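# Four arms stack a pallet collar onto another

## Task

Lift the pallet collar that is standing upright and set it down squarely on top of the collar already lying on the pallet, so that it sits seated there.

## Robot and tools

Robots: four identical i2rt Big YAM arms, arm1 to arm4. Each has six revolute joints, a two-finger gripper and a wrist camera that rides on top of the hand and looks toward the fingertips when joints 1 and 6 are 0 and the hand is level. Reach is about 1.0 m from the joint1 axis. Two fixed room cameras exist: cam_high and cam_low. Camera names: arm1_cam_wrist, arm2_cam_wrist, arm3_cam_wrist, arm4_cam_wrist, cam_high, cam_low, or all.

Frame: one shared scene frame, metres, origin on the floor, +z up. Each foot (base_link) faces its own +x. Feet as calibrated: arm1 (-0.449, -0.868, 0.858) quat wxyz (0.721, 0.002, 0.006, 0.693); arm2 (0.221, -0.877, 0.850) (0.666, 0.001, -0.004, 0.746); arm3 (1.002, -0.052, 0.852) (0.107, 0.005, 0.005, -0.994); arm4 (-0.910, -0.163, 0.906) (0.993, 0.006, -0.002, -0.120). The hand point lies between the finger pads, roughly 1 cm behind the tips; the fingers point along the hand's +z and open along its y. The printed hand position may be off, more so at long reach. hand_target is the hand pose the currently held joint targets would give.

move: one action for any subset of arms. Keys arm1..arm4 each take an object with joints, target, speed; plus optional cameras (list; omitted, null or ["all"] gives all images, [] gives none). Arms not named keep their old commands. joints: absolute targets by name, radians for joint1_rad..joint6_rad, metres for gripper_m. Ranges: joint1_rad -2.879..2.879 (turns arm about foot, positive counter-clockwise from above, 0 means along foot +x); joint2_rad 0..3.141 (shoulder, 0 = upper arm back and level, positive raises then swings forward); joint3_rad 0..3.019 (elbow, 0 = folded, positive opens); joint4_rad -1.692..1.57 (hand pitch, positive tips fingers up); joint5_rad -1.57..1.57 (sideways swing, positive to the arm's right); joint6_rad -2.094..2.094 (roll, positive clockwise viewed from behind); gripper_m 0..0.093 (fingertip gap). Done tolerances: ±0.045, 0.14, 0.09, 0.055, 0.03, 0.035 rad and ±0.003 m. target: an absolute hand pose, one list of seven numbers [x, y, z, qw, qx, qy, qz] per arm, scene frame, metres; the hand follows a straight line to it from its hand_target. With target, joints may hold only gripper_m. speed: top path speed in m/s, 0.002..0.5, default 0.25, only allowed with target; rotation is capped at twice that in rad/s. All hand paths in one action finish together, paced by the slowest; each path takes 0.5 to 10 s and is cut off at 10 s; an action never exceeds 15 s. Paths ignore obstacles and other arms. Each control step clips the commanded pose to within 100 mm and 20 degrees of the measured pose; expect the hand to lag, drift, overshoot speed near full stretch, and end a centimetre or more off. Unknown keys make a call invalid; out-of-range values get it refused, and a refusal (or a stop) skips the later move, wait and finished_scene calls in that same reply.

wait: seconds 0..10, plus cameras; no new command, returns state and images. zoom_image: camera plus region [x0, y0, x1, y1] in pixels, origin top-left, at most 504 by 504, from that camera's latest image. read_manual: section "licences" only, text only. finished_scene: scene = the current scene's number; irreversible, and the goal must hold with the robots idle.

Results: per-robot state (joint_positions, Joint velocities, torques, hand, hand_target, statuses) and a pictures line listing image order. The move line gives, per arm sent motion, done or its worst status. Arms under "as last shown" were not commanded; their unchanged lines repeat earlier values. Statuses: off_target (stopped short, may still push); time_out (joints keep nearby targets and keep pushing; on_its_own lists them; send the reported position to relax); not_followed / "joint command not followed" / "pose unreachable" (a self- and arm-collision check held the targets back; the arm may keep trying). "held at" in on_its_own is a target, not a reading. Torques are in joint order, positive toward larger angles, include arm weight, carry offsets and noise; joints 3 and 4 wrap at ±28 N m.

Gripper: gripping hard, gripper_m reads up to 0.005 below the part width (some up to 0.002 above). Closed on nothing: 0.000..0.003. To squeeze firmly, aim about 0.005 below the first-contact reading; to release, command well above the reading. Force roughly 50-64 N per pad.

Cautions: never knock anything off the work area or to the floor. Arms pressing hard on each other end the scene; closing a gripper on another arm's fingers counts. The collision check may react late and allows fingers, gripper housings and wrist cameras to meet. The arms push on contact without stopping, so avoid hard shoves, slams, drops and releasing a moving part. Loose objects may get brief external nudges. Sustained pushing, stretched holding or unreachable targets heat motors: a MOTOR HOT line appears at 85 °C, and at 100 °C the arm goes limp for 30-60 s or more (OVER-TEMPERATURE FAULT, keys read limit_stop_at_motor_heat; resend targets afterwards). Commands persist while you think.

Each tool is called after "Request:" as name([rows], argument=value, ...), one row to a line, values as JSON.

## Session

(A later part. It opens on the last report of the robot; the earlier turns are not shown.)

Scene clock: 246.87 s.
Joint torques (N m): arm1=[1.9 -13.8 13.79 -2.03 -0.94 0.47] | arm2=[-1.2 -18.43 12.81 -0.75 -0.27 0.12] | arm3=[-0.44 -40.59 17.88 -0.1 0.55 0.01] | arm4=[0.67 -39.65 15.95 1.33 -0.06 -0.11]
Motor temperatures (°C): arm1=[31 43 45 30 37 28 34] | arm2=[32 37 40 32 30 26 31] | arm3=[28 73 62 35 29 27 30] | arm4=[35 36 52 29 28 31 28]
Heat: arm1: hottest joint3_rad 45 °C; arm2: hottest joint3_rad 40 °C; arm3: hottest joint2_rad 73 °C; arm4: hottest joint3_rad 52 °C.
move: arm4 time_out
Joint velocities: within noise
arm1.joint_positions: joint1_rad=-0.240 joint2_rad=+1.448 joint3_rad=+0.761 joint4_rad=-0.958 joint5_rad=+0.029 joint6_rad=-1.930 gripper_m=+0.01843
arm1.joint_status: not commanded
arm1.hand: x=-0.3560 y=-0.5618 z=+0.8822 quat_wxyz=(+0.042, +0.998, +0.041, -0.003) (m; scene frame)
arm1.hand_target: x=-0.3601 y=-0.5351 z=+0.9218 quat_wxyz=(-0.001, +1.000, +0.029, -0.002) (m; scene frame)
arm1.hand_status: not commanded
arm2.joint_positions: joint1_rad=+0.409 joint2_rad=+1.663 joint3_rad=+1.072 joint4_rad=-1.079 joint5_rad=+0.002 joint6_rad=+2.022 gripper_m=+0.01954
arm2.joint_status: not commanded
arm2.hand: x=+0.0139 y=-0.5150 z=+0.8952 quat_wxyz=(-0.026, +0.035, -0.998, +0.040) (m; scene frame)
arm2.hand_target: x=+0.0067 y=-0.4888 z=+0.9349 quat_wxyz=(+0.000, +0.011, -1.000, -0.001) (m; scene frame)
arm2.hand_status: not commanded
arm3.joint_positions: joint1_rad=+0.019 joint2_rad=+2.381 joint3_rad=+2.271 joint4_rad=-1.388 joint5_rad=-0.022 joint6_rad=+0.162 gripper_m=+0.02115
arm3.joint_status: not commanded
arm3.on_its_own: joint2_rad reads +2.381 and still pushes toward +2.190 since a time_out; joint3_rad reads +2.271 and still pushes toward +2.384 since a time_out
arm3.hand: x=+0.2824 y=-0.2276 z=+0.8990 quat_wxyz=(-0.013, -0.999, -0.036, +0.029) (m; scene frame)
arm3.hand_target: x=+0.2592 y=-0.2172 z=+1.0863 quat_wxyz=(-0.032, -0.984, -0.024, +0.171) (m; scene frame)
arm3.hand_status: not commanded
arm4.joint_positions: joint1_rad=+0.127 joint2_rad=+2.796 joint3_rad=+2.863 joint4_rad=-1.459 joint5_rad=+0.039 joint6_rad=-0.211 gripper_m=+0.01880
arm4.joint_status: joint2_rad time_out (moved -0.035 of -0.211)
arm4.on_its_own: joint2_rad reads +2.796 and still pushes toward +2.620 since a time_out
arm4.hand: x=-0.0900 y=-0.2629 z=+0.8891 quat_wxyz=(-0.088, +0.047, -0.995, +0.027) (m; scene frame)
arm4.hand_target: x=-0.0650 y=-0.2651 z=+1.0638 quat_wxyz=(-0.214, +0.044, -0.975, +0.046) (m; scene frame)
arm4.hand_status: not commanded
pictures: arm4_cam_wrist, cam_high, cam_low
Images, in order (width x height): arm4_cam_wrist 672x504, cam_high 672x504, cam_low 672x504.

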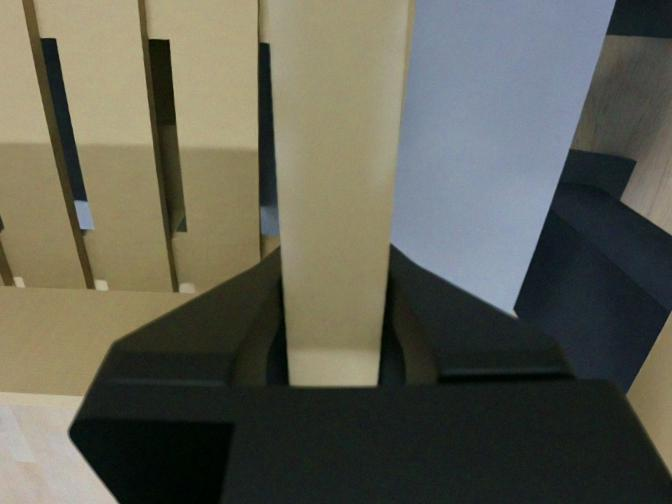

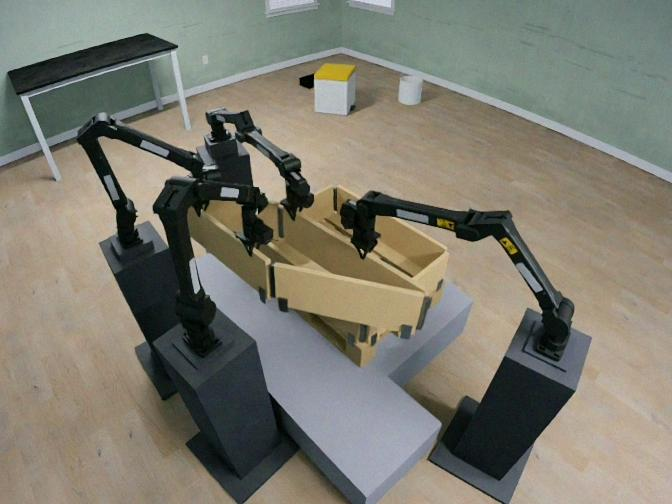

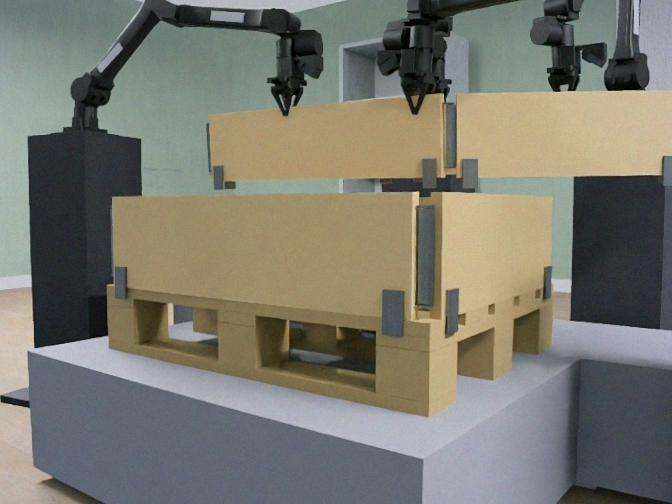

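Request:
move(arm3={"joints":{"joint2_rad":2.30,"joint3_rad":2.33}}, arm4={"joints":{"joint2_rad":2.58}}, cameras=["cam_low"])

Scene clock: 255.87 s.
Joint torques (N m): arm1=[1.9 -13.22 13.83 -1.95 -0.77 0.48] | arm2=[-1.2 -18.43 12.79 -0.88 -0.2 0.12] | arm3=[-0.32 -32.09 13.59 -0.12 0.45 0] | arm4=[0.85 -41.88 17.14 1.35 -0.06 -0.12]
Motor temperatures (°C): arm1=[31 43 45 30 37 28 34] | arm2=[32 36 38 32 30 26 31] | arm3=[28 68 63 35 29 27 30] | arm4=[35 40 53 29 28 30 29]
Heat: arm1: hottest joint3_rad 45 °C; arm2: hottest joint3_rad 38 °C; arm3: hottest joint2_rad 68 °C; arm4: hottest joint3_rad 53 °C.
move: arm3 done; arm4 time_out
Joint velocities: within noise
arm1.joint_positions: joint1_rad=-0.240 joint2_rad=+1.442 joint3_rad=+0.761 joint4_rad=-0.959 joint5_rad=+0.025 joint6_rad=-1.930 gripper_m=+0.01843
arm1.joint_status: not commanded
arm1.hand: x=-0.3566 y=-0.5613 z=+0.8842 quat_wxyz=(+0.039, +0.998, +0.041, -0.005) (m; scene frame)
arm1.hand_target: x=-0.3601 y=-0.5350 z=+0.9218 quat_wxyz=(-0.001, +1.000, +0.029, -0.002) (m; scene frame)
arm1.hand_status: not commanded
arm2.joint_positions: joint1_rad=+0.409 joint2_rad=+1.663 joint3_rad=+1.072 joint4_rad=-1.075 joint5_rad=+0.000 joint6_rad=+2.022 gripper_m=+0.01954
arm2.joint_status: not commanded
arm2.hand: x=+0.0133 y=-0.5145 z=+0.8951 quat_wxyz=(-0.025, +0.035, -0.998, +0.039) (m; scene frame)
arm2.hand_target: x=+0.0068 y=-0.4889 z=+0.9349 quat_wxyz=(-0.001, +0.011, -1.000, -0.001) (m; scene frame)
arm2.hand_status: not commanded
arm3.joint_positions: joint1_rad=+0.019 joint2_rad=+2.390 joint3_rad=+2.271 joint4_rad=-1.385 joint5_rad=-0.019 joint6_rad=+0.162 gripper_m=+0.02111
arm3.joint_status: all done
arm3.hand: x=+0.2822 y=-0.2271 z=+0.8927 quat_wxyz=(-0.011, -0.999, -0.036, +0.027) (m; scene frame)
arm3.hand_target: x=+0.2630 y=-0.2154 z=+0.9819 quat_wxyz=(-0.017, -0.995, -0.023, +0.094) (m; scene frame)
arm3.hand_status: not commanded
arm4.joint_positions: joint1_rad=+0.127 joint2_rad=+2.784 joint3_rad=+2.850 joint4_rad=-1.459 joint5_rad=+0.034 joint6_rad=-0.211 gripper_m=+0.01880
arm4.joint_status: joint2_rad time_out (moved -0.011 of -0.216)
arm4.on_its_own: joint2_rad reads +2.784 and still pushes toward +2.580 since a time_out
arm4.hand: x=-0.0911 y=-0.2620 z=+0.8926 quat_wxyz=(-0.088, +0.047, -0.995, +0.025) (m; scene frame)
arm4.hand_target: x=-0.0667 y=-0.2646 z=+1.0971 quat_wxyz=(-0.234, +0.045, -0.970, +0.047) (m; scene frame)
arm4.hand_status: not commanded
pictures: cam_low
Images, in order (width x height): cam_low 672x504.

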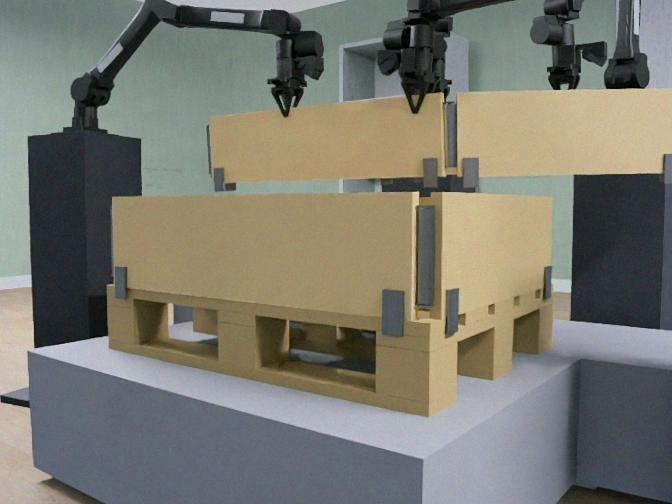

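Request:
move(arm3={"joints":{"joint2_rad":2.37,"joint3_rad":2.30}}, cameras=["cam_low"])

Scene clock: 259.00 s.
Joint torques (N m): arm1=[1.9 -12.51 13.96 -1.57 -0.6 0.48] | arm2=[-1.2 -18.9 12.71 -1.06 -0.16 0.12] | arm3=[-0.32 -28.34 11.15 -0.62 0.46 0.01] | arm4=[0.85 -41.82 17.95 1.31 -0.04 -0.13]
Motor temperatures (°C): arm1=[31 43 45 30 36 28 34] | arm2=[32 36 38 32 30 26 31] | arm3=[28 67 63 34 29 27 30] | arm4=[35 43 54 29 28 30 29]
Heat: arm1: hottest joint3_rad 45 °C; arm2: hottest joint3_rad 38 °C; arm3: hottest joint2_rad 67 °C; arm4: hottest joint3_rad 54 °C.
move: arm3 done
Joint velocities: within noise
arm1.joint_positions: joint1_rad=-0.240 joint2_rad=+1.434 joint3_rad=+0.761 joint4_rad=-0.968 joint5_rad=+0.020 joint6_rad=-1.930 gripper_m=+0.01843
arm1.joint_status: not commanded
arm1.hand: x=-0.3578 y=-0.5625 z=+0.8867 quat_wxyz=(+0.039, +0.998, +0.041, -0.007) (m; scene frame)
arm1.hand_target: x=-0.3600 y=-0.5351 z=+0.9217 quat_wxyz=(-0.001, +1.000, +0.029, -0.001) (m; scene frame)
arm1.hand_status: not commanded
arm2.joint_positions: joint1_rad=+0.409 joint2_rad=+1.668 joint3_rad=+1.072 joint4_rad=-1.071 joint5_rad=-0.009 joint6_rad=+2.022 gripper_m=+0.01954
arm2.joint_status: not commanded
arm2.hand: x=+0.0115 y=-0.5147 z=+0.8930 quat_wxyz=(-0.021, +0.035, -0.998, +0.041) (m; scene frame)
arm2.hand_target: x=+0.0055 y=-0.4896 z=+0.9349 quat_wxyz=(+0.003, +0.011, -1.000, +0.001) (m; scene frame)
arm2.hand_status: not commanded
arm3.joint_positions: joint1_rad=+0.019 joint2_rad=+2.414 joint3_rad=+2.271 joint4_rad=-1.371 joint5_rad=-0.019 joint6_rad=+0.165 gripper_m=+0.02111
arm3.joint_status: all done
arm3.hand: x=+0.2812 y=-0.2271 z=+0.8754 quat_wxyz=(-0.010, -0.999, -0.035, +0.021) (m; scene frame)
arm3.hand_target: x=+0.2725 y=-0.2128 z=+0.9180 quat_wxyz=(-0.008, -0.999, -0.021, +0.045) (m; scene frame)
arm3.hand_status: not commanded
arm4.joint_positions: joint1_rad=+0.127 joint2_rad=+2.784 joint3_rad=+2.841 joint4_rad=-1.459 joint5_rad=+0.040 joint6_rad=-0.210 gripper_m=+0.01880
arm4.joint_status: not commanded
arm4.on_its_own: joint2_rad reads +2.784 and still pushes toward +2.580 since a time_out
arm4.hand: x=-0.0931 y=-0.2628 z=+0.8889 quat_wxyz=(-0.083, +0.046, -0.995, +0.027) (m; scene frame)
arm4.hand_target: x=-0.0668 y=-0.2656 z=+1.0972 quat_wxyz=(-0.233, +0.044, -0.970, +0.050) (m; scene frame)
arm4.hand_status: not commanded
pictures: cam_low
Images, in order (width x height): cam_low 672x504.

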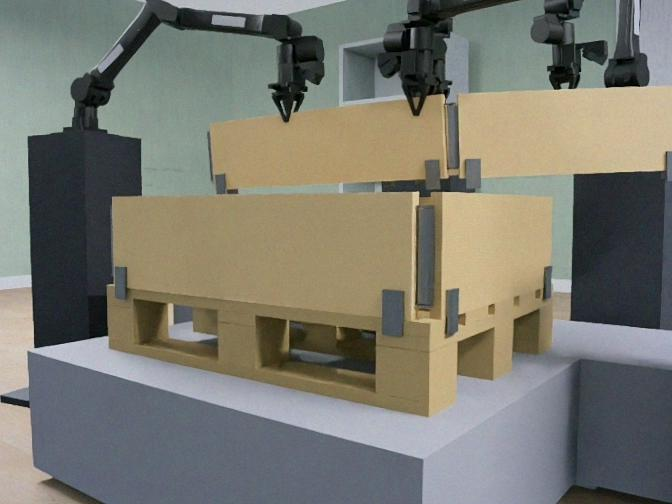

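Request:
move(arm3={"joints":{"gripper_m":0.065}}, cameras=["cam_low"])

Request:
move(arm3={"target":[0.29,-0.22,1.0,0,0.9985,0.04,0],"speed":0.3}, cameras=[])

Request:
move(arm3={"target":[0.45,-0.21,1.0,0,0.9985,0.05,0],"speed":0.3})

Scene clock: 263.53 s.
Joint torques (N m): arm1=[1.55 -11.93 13.65 -0.73 -0.24 0.48] | arm2=[-1.73 -21.48 12.56 -1.39 0.46 0.15] | arm3=[0.03 -25.11 11.21 0.12 0.06 0.01] | arm4=[0.62 -42.23 19.55 1.35 -0.32 -0.12]
Motor temperatures (°C): arm1=[31 43 46 30 36 28 34] | arm2=[31 36 38 32 30 26 31] | arm3=[28 65 62 34 29 27 30] | arm4=[35 47 55 29 28 30 29]
Heat: arm1: hottest joint3_rad 46 °C; arm2: hottest joint3_rad 38 °C; arm3: hottest joint2_rad 65 °C; arm4: hottest joint3_rad 55 °C.
move: arm3 done
Joint velocities: within noise
arm1.joint_positions: joint1_rad=-0.236 joint2_rad=+1.428 joint3_rad=+0.764 joint4_rad=-0.991 joint5_rad=+0.009 joint6_rad=-1.930 gripper_m=+0.01843
arm1.joint_status: not commanded
arm1.hand: x=-0.3617 y=-0.5653 z=+0.8896 quat_wxyz=(+0.044, +0.998, +0.043, -0.014) (m; scene frame)
arm1.hand_target: x=-0.3602 y=-0.5352 z=+0.9219 quat_wxyz=(-0.001, +1.000, +0.029, -0.002) (m; scene frame)
arm1.hand_status: not commanded
arm2.joint_positions: joint1_rad=+0.415 joint2_rad=+1.695 joint3_rad=+1.072 joint4_rad=-1.062 joint5_rad=-0.026 joint6_rad=+2.019 gripper_m=+0.01955
arm2.joint_status: not commanded
arm2.hand: x=+0.0072 y=-0.5176 z=+0.8819 quat_wxyz=(-0.018, +0.039, -0.998, +0.053) (m; scene frame)
arm2.hand_target: x=+0.0052 y=-0.4896 z=+0.9350 quat_wxyz=(+0.004, +0.011, -1.000, +0.001) (m; scene frame)
arm2.hand_status: not commanded
arm3.joint_positions: joint1_rad=+0.014 joint2_rad=+2.381 joint3_rad=+2.271 joint4_rad=-1.403 joint5_rad=-0.008 joint6_rad=+0.168 gripper_m=+0.06493
arm3.joint_status: all done
arm3.hand: x=+0.2845 y=-0.2203 z=+0.8988 quat_wxyz=(-0.004, -0.999, -0.030, +0.023) (m; scene frame)
arm3.hand_target: x=+0.2754 y=-0.2120 z=+0.9179 quat_wxyz=(-0.006, -0.999, -0.020, +0.039) (m; scene frame)
arm3.hand_status: not commanded
arm4.joint_positions: joint1_rad=+0.125 joint2_rad=+2.790 joint3_rad=+2.821 joint4_rad=-1.462 joint5_rad=+0.049 joint6_rad=-0.208 gripper_m=+0.01880
arm4.joint_status: not commanded
arm4.on_its_own: joint2_rad reads +2.790 and still pushes toward +2.580 since a time_out; joint3_rad reads +2.821 and still pushes toward +2.929 since a time_out
arm4.hand: x=-0.0996 y=-0.2647 z=+0.8758 quat_wxyz=(-0.068, +0.044, -0.996, +0.030) (m; scene frame)
arm4.hand_target: x=-0.0669 y=-0.2659 z=+1.0971 quat_wxyz=(-0.233, +0.043, -0.970, +0.051) (m; scene frame)
arm4.hand_status: not commanded
pictures: cam_low
Images, in order (width x height): cam_low 672x504.

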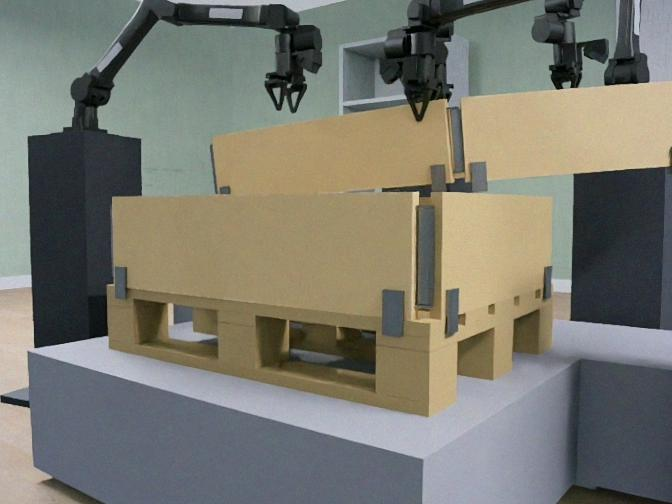

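Scene clock: 264.80 s.
Joint torques (N m): arm1=[1.55 -12.04 13.68 -0.64 -0.25 0.47] | arm2=[-1.67 -21.42 12.57 -1.43 0.46 0.15] | arm3=[1.26 -22.95 12.85 0.05 -0.02 -0.22] | arm4=[0.91 -42.29 19.6 1.35 -0.32 -0.14]
Motor temperatures (°C): arm1=[31 42 46 30 36 28 34] | arm2=[31 36 38 32 30 26 31] | arm3=[28 65 62 34 29 27 30] | arm4=[35 48 56 29 28 30 29]
Heat: arm1: hottest joint3_rad 46 °C; arm2: hottest joint3_rad 38 °C; arm3: hottest joint2_rad 65 °C; arm4: hottest joint3_rad 56 °C.
move: arm3 off_target
Joint velocities: within noise
arm1, arm2, arm4: as last shown
arm3.joint_positions: joint1_rad=+0.014 joint2_rad=+2.381 joint3_rad=+2.512 joint4_rad=-1.701 joint5_rad=-0.008 joint6_rad=+0.168 gripper_m=+0.06496
arm3.joint_status: not commanded
arm3.hand: x=+0.2983 y=-0.2179 z=+0.9903 quat_wxyz=(+0.001, -1.000, -0.030, -0.005) (m; scene frame)
arm3.hand_target: x=+0.2909 y=-0.2198 z=+0.9999 quat_wxyz=(-0.002, -0.999, -0.038, +0.009) (m; scene frame)
arm3.hand_status: off_target (0.013 m and 1.3 deg from the pose sent, 0.101 m and 2.9 deg at the start; a joint's target at an end of its range on 21 of 38 steps)
arm4.on_its_own: joint2_rad reads +2.790 and still pushes toward +2.580 since a time_out; joint3_rad reads +2.821 and still pushes toward +2.929 since a time_out
pictures: none
No camera images: "cameras" was empty.

Scene clock: 266.30 s.
Joint torques (N m): arm1=[1.61 -12.04 13.68 -0.66 -0.25 0.47] | arm2=[-1.67 -21.48 12.57 -1.42 0.46 0.15] | arm3=[2.32 -17.9 8.73 0.65 -0.01 0] | arm4=[0.91 -42.29 19.6 1.4 -0.32 -0.15]
Motor temperatures (°C): arm1=[31 42 46 30 36 28 34] | arm2=[31 36 38 32 30 26 31] | arm3=[28 65 61 34 29 27 30] | arm4=[35 49 57 29 28 30 29]
Heat: arm1: hottest joint3_rad 46 °C; arm2: hottest joint3_rad 38 °C; arm3: hottest joint2_rad 65 °C; arm4: hottest joint3_rad 57 °C.
move: arm3 done
Joint velocities: within noise
arm1, arm2, arm4: as last shown
arm3.joint_positions: joint1_rad=+0.049 joint2_rad=+1.865 joint3_rad=+1.666 joint4_rad=-1.376 joint5_rad=-0.008 joint6_rad=+0.168 gripper_m=+0.06496
arm3.joint_status: not commanded
arm3.hand: x=+0.4509 y=-0.2031 z=+0.9972 quat_wxyz=(+0.002, -0.999, -0.048, -0.007) (m; scene frame)
arm3.hand_target: x=+0.4500 y=-0.2100 z=+0.9998 quat_wxyz=(+0.000, -0.999, -0.050, +0.000) (m; scene frame)
arm3.hand_status: done (0.008 m and 0.9 deg from the pose sent, 0.152 m and 2.4 deg at the start)
arm4.on_its_own: joint2_rad reads +2.790 and still pushes toward +2.580 since a time_out; joint3_rad reads +2.821 and still pushes toward +2.929 since a time_out
pictures: arm1_cam_wrist, arm2_cam_wrist, arm3_cam_wrist, arm4_cam_wrist, cam_high, cam_low
Images, in order (width x height): arm1_cam_wrist 672x504, arm2_cam_wrist 672x504, arm3_cam_wrist 672x504, arm4_cam_wrist 672x504, cam_high 672x504, cam_low 672x504.

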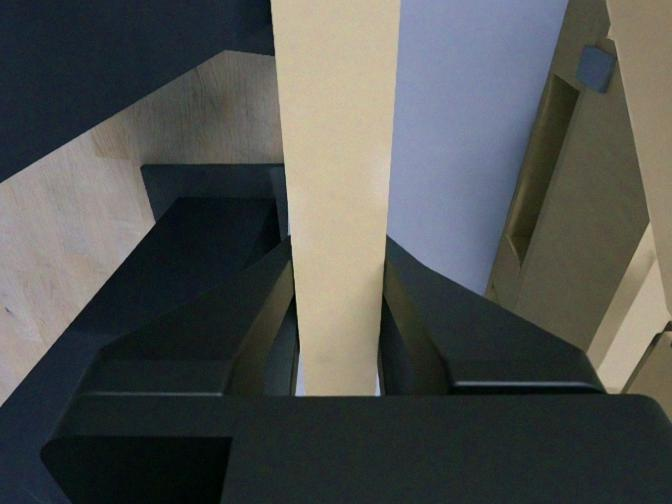

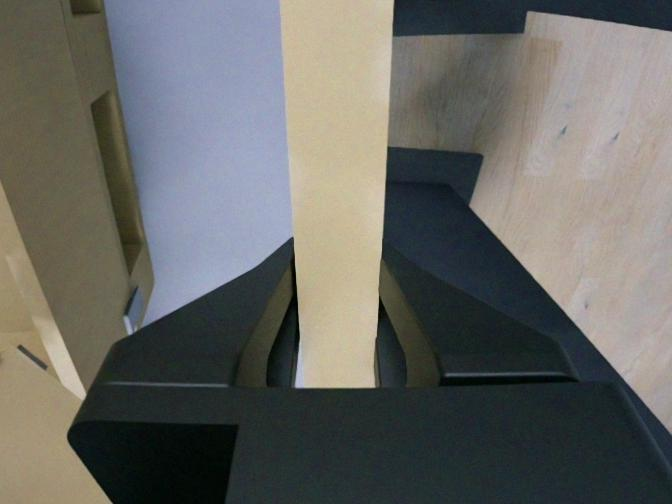

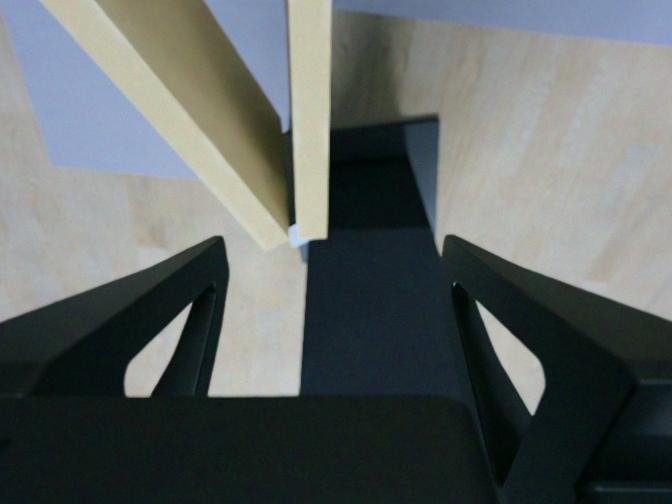

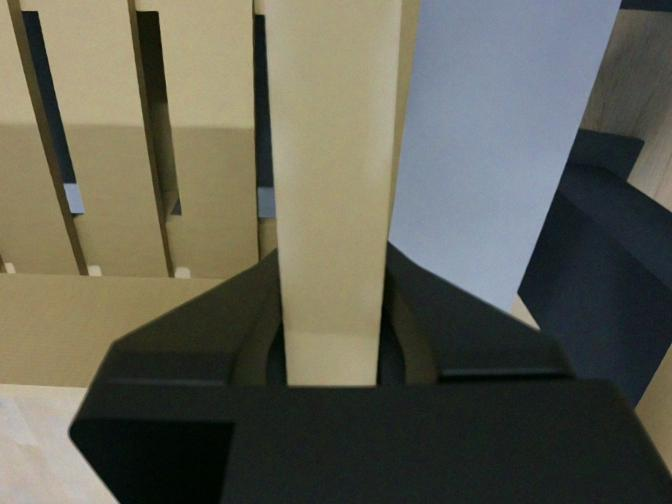

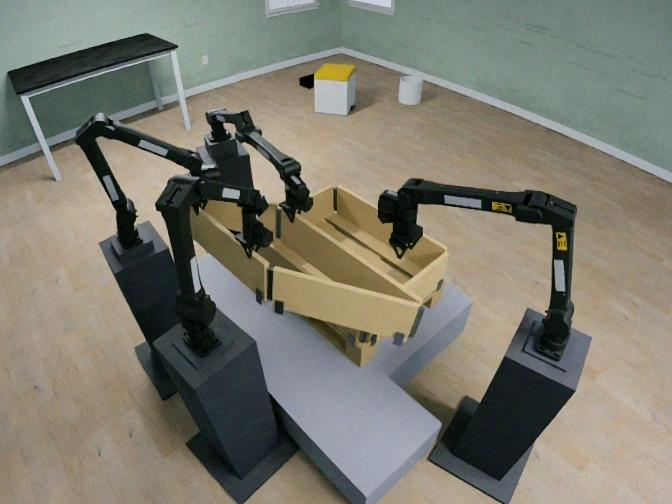

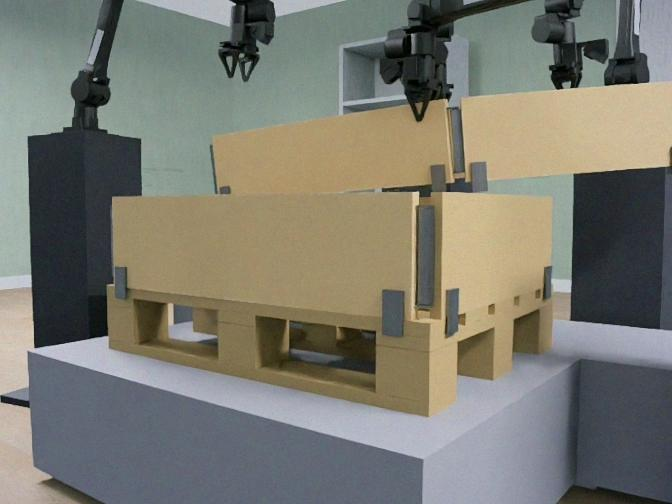

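Request:
move(arm3={"target":[0.46,-0.223,0.805,0,0.9985,0.05,0],"speed":0.25}, cameras=["arm3_cam_wrist","cam_low"])

Scene clock: 272.93 s.
Joint torques (N m): arm1=[1.61 -11.99 13.67 -0.66 -0.25 0.47] | arm2=[-1.67 -21.48 12.56 -1.43 0.46 0.15] | arm3=[2.49 -17.73 7.72 0.68 0 0.1] | arm4=[0.85 -42.23 19.58 1.36 -0.32 -0.15]
Motor temperatures (°C): arm1=[30 42 48 30 35 28 34] | arm2=[31 36 37 32 30 26 31] | arm3=[28 62 60 34 29 27 30] | arm4=[35 54 61 29 28 30 30]
Heat: arm1: hottest joint3_rad 48 °C; arm2: hottest joint3_rad 37 °C; arm3: hottest joint2_rad 62 °C; arm4: hottest joint3_rad 61 °C.
move: arm3 done
Joint velocities: within noise
arm1, arm2, arm4: as last shown
arm3.joint_positions: joint1_rad=+0.075 joint2_rad=+2.053 joint3_rad=+1.412 joint4_rad=-0.932 joint5_rad=-0.008 joint6_rad=+0.179 gripper_m=+0.06496
arm3.joint_status: not commanded
arm3.hand: x=+0.4634 y=-0.2132 z=+0.8053 quat_wxyz=(+0.002, -0.998, -0.055, -0.007) (m; scene frame)
arm3.hand_target: x=+0.4604 y=-0.2228 z=+0.8051 quat_wxyz=(+0.000, -0.999, -0.054, -0.001) (m; scene frame)
arm3.hand_status: done (0.010 m and 1.0 deg from the pose sent, 0.193 m and 0.9 deg at the start)
arm4.on_its_own: joint2_rad reads +2.790 and still pushes toward +2.580 since a time_out; joint3_rad reads +2.821 and still pushes toward +2.929 since a time_out
pictures: arm3_cam_wrist, cam_low
Images, in order (width x height): arm3_cam_wrist 672x504, cam_low 672x504.

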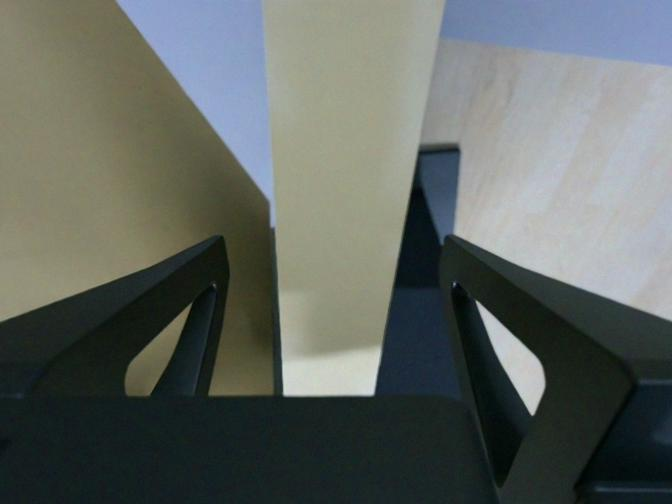

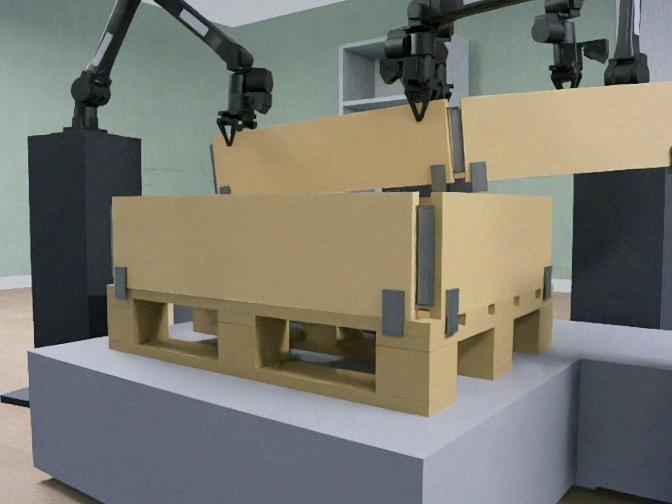

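Straddling centered. Grip and lift, using joint lift.

Request:
move(arm3={"joints":{"gripper_m":0.010}}, cameras=[])

Request:
move(arm3={"joints":{"joint2_rad":1.74,"joint4_rad":-1.0}}, cameras=["cam_high","cam_low","arm3_cam_wrist"])

Scene clock: 275.70 s.
Joint torques (N m): arm1=[1.49 -11.99 13.75 -0.64 -0.23 0.47] | arm2=[-1.73 -21.42 12.51 -1.42 0.44 0.16] | arm3=[2.43 -17.73 7.77 0.55 1 -0.08] | arm4=[0.91 -42.4 19.51 1.51 -0.27 -0.14]
Motor temperatures (°C): arm1=[30 42 49 30 35 28 34] | arm2=[31 36 37 32 30 26 31] | arm3=[28 61 59 34 29 27 29] | arm4=[35 55 62 29 28 30 30]
Heat: arm1: hottest joint3_rad 49 °C; arm2: hottest joint3_rad 37 °C; arm3: hottest joint2_rad 61 °C; arm4: hottest joint3_rad 62 °C.
move: arm3 off_target
Joint velocities: within noise
arm1, arm2: as last shown
arm1.hand_target: x=-0.3600 y=-0.5353 z=+0.9218 quat_wxyz=(-0.001, +1.000, +0.029, -0.001) (m; scene frame)
arm2.hand: x=+0.0071 y=-0.5177 z=+0.8819 quat_wxyz=(-0.018, +0.039, -0.998, +0.053) (m; scene frame)
arm2.hand_target: x=+0.0051 y=-0.4898 z=+0.9350 quat_wxyz=(+0.004, +0.011, -1.000, +0.002) (m; scene frame)
arm3.joint_positions: joint1_rad=+0.078 joint2_rad=+2.053 joint3_rad=+1.412 joint4_rad=-0.929 joint5_rad=-0.036 joint6_rad=+0.205 gripper_m=+0.02146
arm3.joint_status: gripper_m off_target (ended at +0.02149, target +0.01000)
arm3.hand: x=+0.4646 y=-0.2198 z=+0.8053 quat_wxyz=(-0.012, -0.999, -0.044, -0.009) (m; scene frame)
arm3.hand_target: x=+0.4603 y=-0.2230 z=+0.8051 quat_wxyz=(-0.001, -0.999, -0.050, +0.000) (m; scene frame)
arm3.hand_status: not commanded
arm4.joint_positions: joint1_rad=+0.125 joint2_rad=+2.790 joint3_rad=+2.821 joint4_rad=-1.462 joint5_rad=+0.048 joint6_rad=-0.208 gripper_m=+0.01880
arm4.joint_status: not commanded
arm4.on_its_own: joint2_rad reads +2.790 and still pushes toward +2.580 since a time_out; joint3_rad reads +2.821 and still pushes toward +2.929 since a time_out
arm4.hand: x=-0.0996 y=-0.2645 z=+0.8758 quat_wxyz=(-0.068, +0.045, -0.996, +0.029) (m; scene frame)
arm4.hand_target: x=-0.0669 y=-0.2659 z=+1.0971 quat_wxyz=(-0.233, +0.043, -0.970, +0.052) (m; scene frame)
arm4.hand_status: not commanded
pictures: none
No camera images: "cameras" was empty.

Scene clock: 277.00 s.
Joint torques (N m): arm1=[1.61 -12.1 13.67 -1.65 -0.66 0.48] | arm2=[-1.38 -16.09 12.48 -0.68 -0.37 0.13] | arm3=[2.2 -25.58 11.97 0.4 0.54 -0.12] | arm4=[1.2 -38.89 19.73 1.47 0.22 -0.14]
Motor temperatures (°C): arm1=[30 42 49 30 35 28 34] | arm2=[31 36 37 32 30 26 31] | arm3=[28 61 59 34 29 27 29] | arm4=[35 55 63 29 28 30 30]
Heat: arm1: hottest joint3_rad 49 °C; arm2: hottest joint3_rad 37 °C; arm3: hottest joint2_rad 61 °C; arm4: hottest joint3_rad 63 °C.
move: arm3 done
Joint velocities: within noise
arm1.joint_positions: joint1_rad=-0.236 joint2_rad=+1.429 joint3_rad=+0.764 joint4_rad=-0.965 joint5_rad=+0.021 joint6_rad=-1.930 gripper_m=+0.01843
arm1.joint_status: not commanded
arm1.hand: x=-0.3581 y=-0.5598 z=+0.8889 quat_wxyz=(+0.034, +0.998, +0.043, -0.005) (m; scene frame)
arm1.hand_target: x=-0.3600 y=-0.5350 z=+0.9218 quat_wxyz=(-0.001, +1.000, +0.029, -0.001) (m; scene frame)
arm1.hand_status: not commanded
arm2.joint_positions: joint1_rad=+0.410 joint2_rad=+1.638 joint3_rad=+1.078 joint4_rad=-1.080 joint5_rad=+0.005 joint6_rad=+2.020 gripper_m=+0.01955
arm2.joint_status: not commanded
arm2.hand: x=+0.0117 y=-0.5110 z=+0.9072 quat_wxyz=(-0.020, +0.037, -0.999, +0.026) (m; scene frame)
arm2.hand_target: x=+0.0070 y=-0.4889 z=+0.9350 quat_wxyz=(-0.001, +0.011, -1.000, -0.001) (m; scene frame)
arm2.hand_status: not commanded
arm3.joint_positions: joint1_rad=+0.078 joint2_rad=+1.846 joint3_rad=+1.370 joint4_rad=-1.000 joint5_rad=-0.024 joint6_rad=+0.208 gripper_m=+0.02087
arm3.joint_status: all done
arm3.hand: x=+0.4737 y=-0.2157 z=+0.9022 quat_wxyz=(-0.018, -0.998, -0.043, +0.038) (m; scene frame)
arm3.hand_target: x=+0.4517 y=-0.2270 z=+0.9793 quat_wxyz=(-0.030, -0.992, -0.051, +0.116) (m; scene frame)
arm3.hand_status: not commanded
arm4.joint_positions: joint1_rad=+0.123 joint2_rad=+2.745 joint3_rad=+2.821 joint4_rad=-1.461 joint5_rad=+0.023 joint6_rad=-0.208 gripper_m=+0.01880
arm4.joint_status: not commanded
arm4.on_its_own: joint2_rad reads +2.745 and still pushes toward +2.580 since a time_out; joint3_rad reads +2.821 and still pushes toward +2.929 since a time_out
arm4.hand: x=-0.0926 y=-0.2634 z=+0.9117 quat_wxyz=(-0.093, +0.044, -0.994, +0.021) (m; scene frame)
arm4.hand_target: x=-0.0664 y=-0.2641 z=+1.0973 quat_wxyz=(-0.235, +0.045, -0.970, +0.046) (m; scene frame)
arm4.hand_status: not commanded
pictures: arm3_cam_wrist, cam_high, cam_low
Images, in order (width x height): arm3_cam_wrist 672x504, cam_high 672x504, cam_low 672x504.

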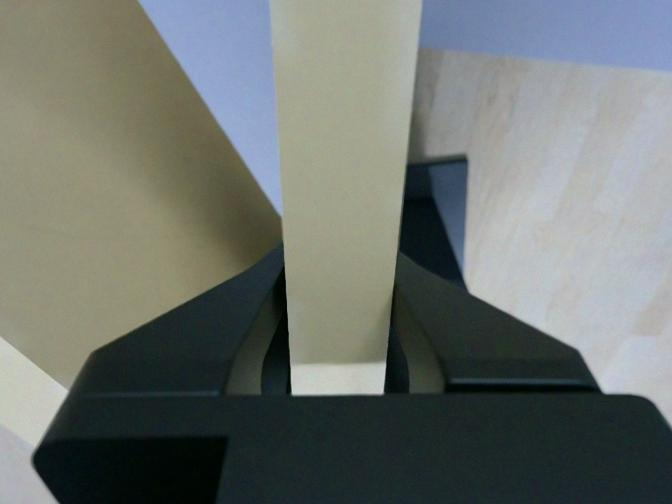

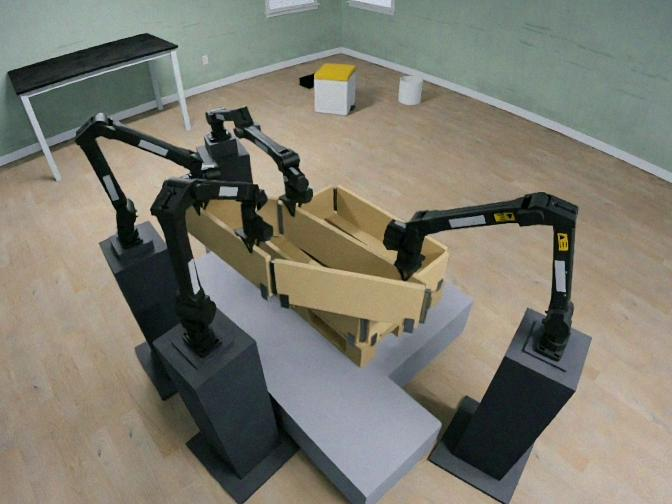

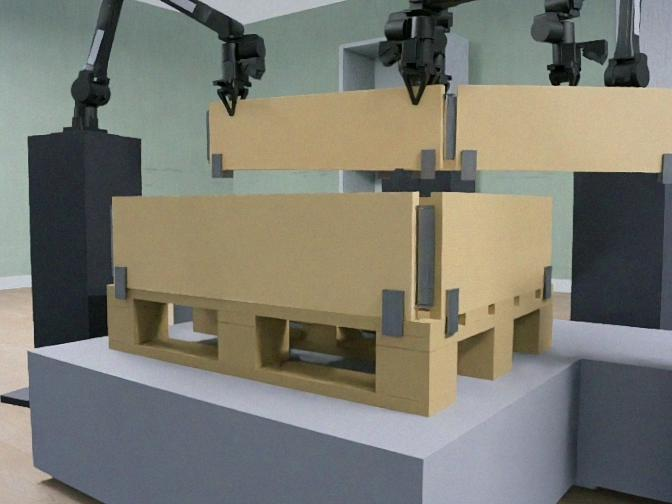

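Request:
move(arm1={"target":[-0.295,-0.468,0.92,0,1,0.03,0],"speed":0.12}, arm2={"target":[0.07,-0.438,0.93,0,-0.03,1,0],"speed":0.12}, arm3={"target":[0.44,-0.07,0.96,0,1,0.03,0],"speed":0.12}, arm4={"target":[-0.10,-0.113,0.97,-0.05,-0.03,1,0],"speed":0.12})

Scene clock: 312.63 s.
Joint torques (N m): arm1=[0.15 -15.5 16.76 -2.43 -0.79 0.05] | arm2=[-2.02 -16.5 13.08 -0.69 -0.12 -0.39] | arm3=[0.21 -23.18 13.98 -2.3 0.67 -0.24] | arm4=[1.32 -31.62 18.51 -1.78 -0.36 -0.07]
Motor temperatures (°C): arm1=[30 41 52 30 35 27 34] | arm2=[31 36 38 31 30 26 32] | arm3=[28 60 60 34 29 27 30] | arm4=[34 48 74 29 28 30 30]
Heat: arm1: hottest joint3_rad 52 °C; arm2: hottest joint3_rad 38 °C; arm3: hottest joint2_rad 60 °C; arm4: hottest joint3_rad 74 °C.
move: arm1 off_target; arm2 off_target; arm3 off_target; arm4 off_target
Joint velocities: within noise
arm1.joint_positions: joint1_rad=-0.325 joint2_rad=+1.633 joint3_rad=+0.945 joint4_rad=-0.965 joint5_rad=+0.029 joint6_rad=-1.999 gripper_m=+0.01843
arm1.joint_status: not commanded
arm1.hand: x=-0.3064 y=-0.5074 z=+0.8709 quat_wxyz=(+0.046, +0.998, +0.033, -0.008) (m; scene frame)
arm1.hand_target: x=-0.2959 y=-0.4716 z=+0.9198 quat_wxyz=(-0.001, +1.000, +0.030, +0.001) (m; scene frame)
arm1.hand_status: off_target (0.064 m and 5.4 deg from the pose sent, 0.116 m and 4.2 deg at the start)
arm2.joint_positions: joint1_rad=+0.247 joint2_rad=+1.685 joint3_rad=+1.122 joint4_rad=-1.080 joint5_rad=+0.000 joint6_rad=+1.876 gripper_m=+0.01955
arm2.joint_status: not commanded
arm2.hand: x=+0.0672 y=-0.4671 z=+0.9020 quat_wxyz=(-0.014, +0.028, -0.999, +0.030) (m; scene frame)
arm2.hand_target: x=+0.0709 y=-0.4399 z=+0.9303 quat_wxyz=(-0.001, +0.025, -1.000, +0.000) (m; scene frame)
arm2.hand_status: off_target (0.040 m and 3.8 deg from the pose sent, 0.096 m and 3.8 deg at the start)
arm3.joint_positions: joint1_rad=-0.173 joint2_rad=+1.919 joint3_rad=+1.460 joint4_rad=-1.156 joint5_rad=-0.030 joint6_rad=-0.013 gripper_m=+0.02087
arm3.joint_status: not commanded
arm3.hand: x=+0.4563 y=-0.0803 z=+0.8951 quat_wxyz=(-0.009, -0.999, -0.027, -0.027) (m; scene frame)
arm3.hand_target: x=+0.4397 y=-0.0707 z=+0.9583 quat_wxyz=(+0.000, -1.000, -0.029, +0.009) (m; scene frame)
arm3.hand_status: off_target (0.068 m and 3.3 deg from the pose sent, 0.160 m and 5.1 deg at the start)
arm4.joint_positions: joint1_rad=+0.296 joint2_rad=+2.795 joint3_rad=+2.832 joint4_rad=-1.539 joint5_rad=+0.034 joint6_rad=-0.004 gripper_m=+0.01880
arm4.joint_status: not commanded
arm4.hand: x=-0.1112 y=-0.1244 z=+0.8757 quat_wxyz=(-0.038, +0.029, -0.999, +0.010) (m; scene frame)
arm4.hand_target: x=-0.1013 y=-0.1154 z=+0.9672 quat_wxyz=(-0.087, +0.031, -0.996, +0.003) (m; scene frame)
arm4.hand_status: off_target (0.096 m and 10.1 deg from the pose sent, 0.161 m and 16.6 deg at the start; pose on its path clipped on 70 of 100 steps; a joint's target at an end of its range on 52 of 100 steps)
pictures: arm1_cam_wrist, arm2_cam_wrist, arm3_cam_wrist, arm4_cam_wrist, cam_high, cam_low
Images, in order (width x height): arm1_cam_wrist 672x504, arm2_cam_wrist 672x504, arm3_cam_wrist 672x504, arm4_cam_wrist 672x504, cam_high 672x504, cam_low 672x504.

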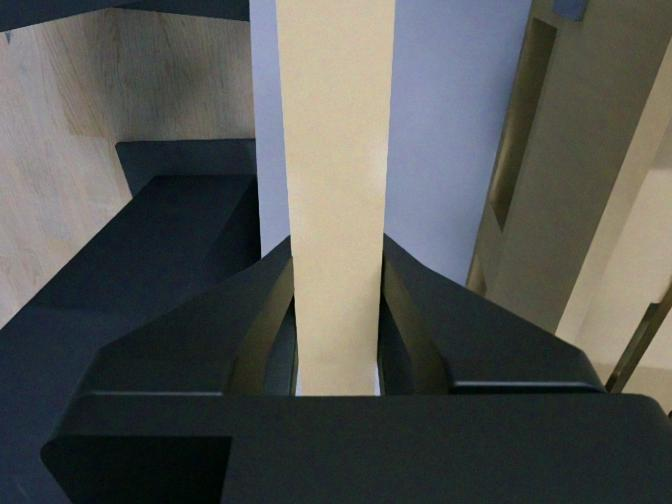

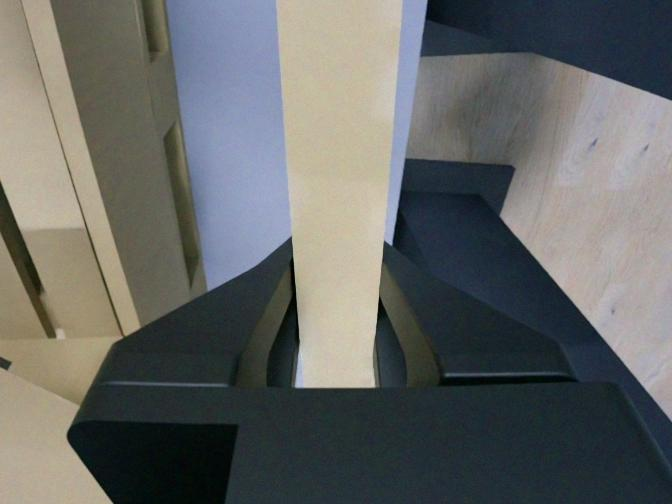

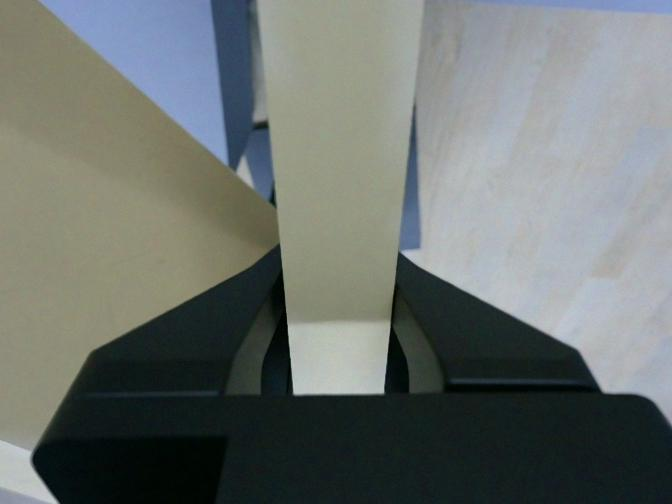

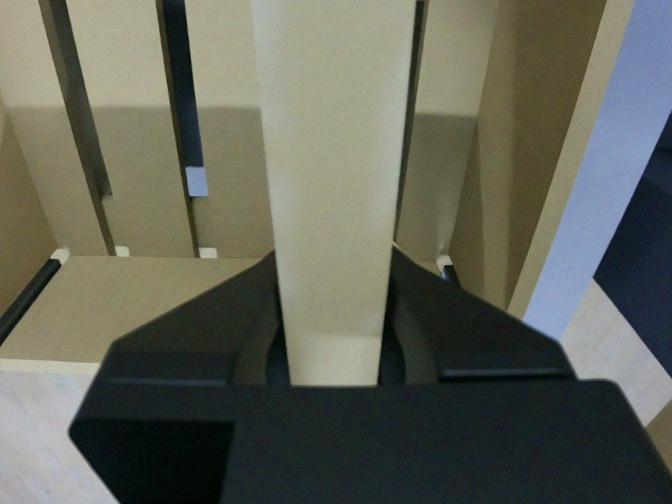

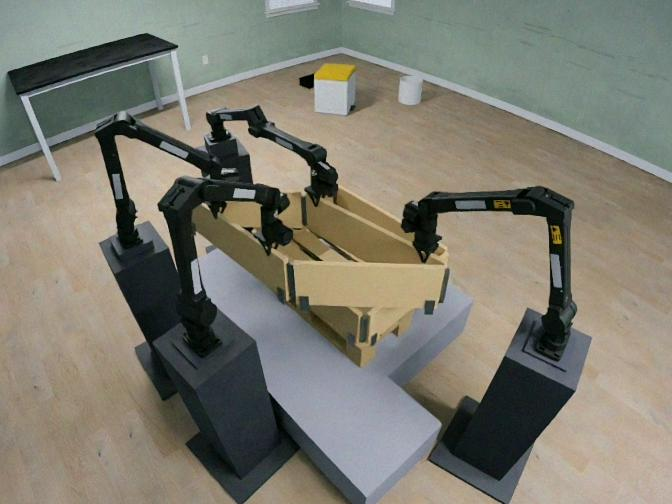

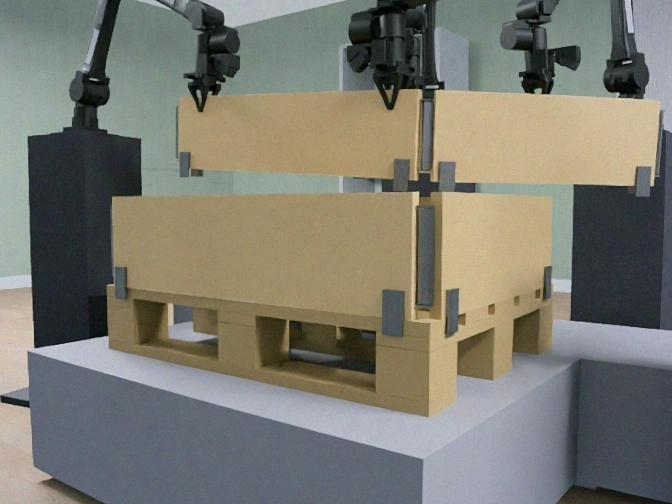

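Request:
move(arm1={"target":[-0.22,-0.39,0.93,0,1,0.02,0],"speed":0.12}, arm2={"target":[0.144,-0.38,0.935,0,-0.02,1,0],"speed":0.12}, arm3={"target":[0.38,0.085,0.965,0,1,0.02,0],"speed":0.12}, arm4={"target":[-0.16,0.06,0.975,-0.03,-0.02,1,0],"speed":0.12}, cameras=["cam_high","cam_low","arm4_cam_wrist"])

Scene clock: 321.27 s.
Joint torques (N m): arm1=[0.15 -19.14 18.29 -2.06 -0.52 -0.01] | arm2=[-1.14 -18.84 13.64 -1.62 -0.3 -0.4] | arm3=[0.26 -26.99 15.36 -1.98 0.1 -0.2] | arm4=[1.2 -34.32 13.04 -2.15 -0.5 -0.13]
Motor temperatures (°C): arm1=[30 41 53 30 35 27 34] | arm2=[31 36 38 31 30 26 32] | arm3=[28 59 61 34 29 27 30] | arm4=[34 50 75 29 28 30 31]
Heat: arm1: hottest joint3_rad 53 °C; arm2: hottest joint3_rad 38 °C; arm3: hottest joint3_rad 61 °C; arm4: hottest joint3_rad 75 °C.
move: arm1 off_target; arm2 off_target; arm3 off_target; arm4 off_target
Joint velocities: within noise
arm1.joint_positions: joint1_rad=-0.405 joint2_rad=+1.850 joint3_rad=+1.261 joint4_rad=-1.083 joint5_rad=+0.021 joint6_rad=-2.053 gripper_m=+0.01843
arm1.joint_status: not commanded
arm1.hand: x=-0.2380 y=-0.4327 z=+0.8721 quat_wxyz=(+0.053, +0.998, +0.020, -0.019) (m; scene frame)
arm1.hand_target: x=-0.2219 y=-0.3953 z=+0.9307 quat_wxyz=(-0.001, +1.000, +0.020, +0.001) (m; scene frame)
arm1.hand_status: off_target (0.074 m and 6.4 deg from the pose sent, 0.157 m and 5.6 deg at the start)
arm2.joint_positions: joint1_rad=+0.059 joint2_rad=+1.778 joint3_rad=+1.247 joint4_rad=-1.097 joint5_rad=+0.006 joint6_rad=+1.710 gripper_m=+0.01955
arm2.joint_status: not commanded
arm2.hand: x=+0.1405 y=-0.4024 z=+0.9008 quat_wxyz=(-0.010, +0.016, -1.000, +0.024) (m; scene frame)
arm2.hand_target: x=+0.1447 y=-0.3817 z=+0.9350 quat_wxyz=(-0.002, +0.020, -1.000, -0.001) (m; scene frame)
arm2.hand_status: off_target (0.041 m and 3.0 deg from the pose sent, 0.121 m and 3.9 deg at the start)
arm3.joint_positions: joint1_rad=-0.425 joint2_rad=+2.119 joint3_rad=+1.751 joint4_rad=-1.301 joint5_rad=-0.013 joint6_rad=-0.248 gripper_m=+0.02081
arm3.joint_status: not commanded
arm3.hand: x=+0.4058 y=+0.0731 z=+0.8840 quat_wxyz=(-0.012, -0.998, -0.018, -0.051) (m; scene frame)
arm3.hand_target: x=+0.3853 y=+0.0843 z=+0.9634 quat_wxyz=(+0.002, -1.000, -0.020, +0.002) (m; scene frame)
arm3.hand_status: off_target (0.086 m and 6.0 deg from the pose sent, 0.195 m and 3.4 deg at the start)
arm4.joint_positions: joint1_rad=+0.519 joint2_rad=+2.799 joint3_rad=+2.816 joint4_rad=-1.602 joint5_rad=+0.008 joint6_rad=+0.248 gripper_m=+0.01880
arm4.joint_status: not commanded
arm4.hand: x=-0.1598 y=+0.0506 z=+0.8677 quat_wxyz=(+0.003, +0.016, -1.000, +0.000) (m; scene frame)
arm4.hand_target: x=-0.1602 y=+0.0594 z=+0.9617 quat_wxyz=(-0.028, +0.022, -0.999, -0.016) (m; scene frame)
arm4.hand_status: off_target (0.108 m and 3.2 deg from the pose sent, 0.215 m and 7.9 deg at the start; pose on its path clipped on 66 of 76 steps; a joint's target at an end of its range on 53 of 76 steps)
pictures: arm4_cam_wrist, cam_high, cam_low
Images, in order (width x height): arm4_cam_wrist 672x504, cam_high 672x504, cam_low 672x504.

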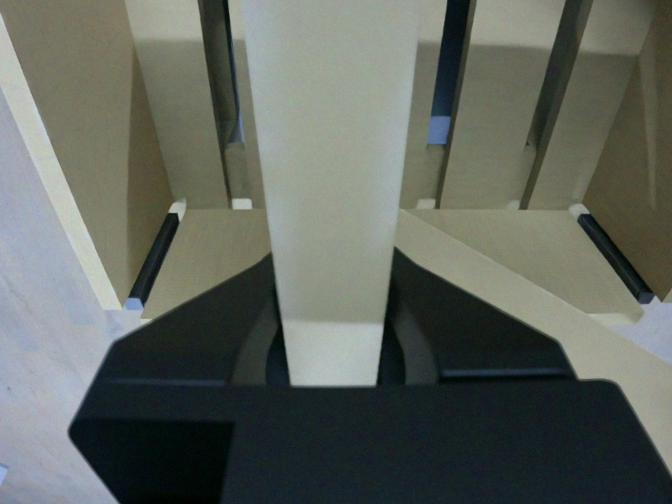

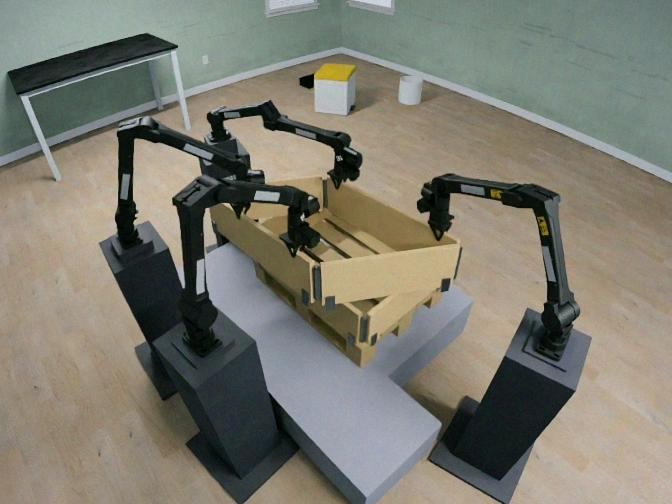

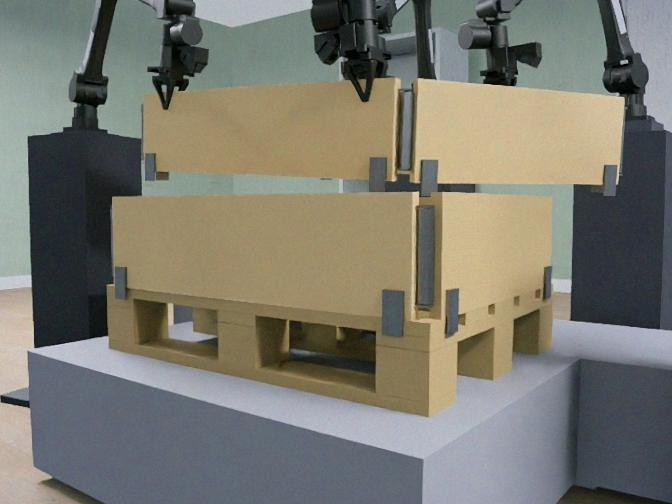

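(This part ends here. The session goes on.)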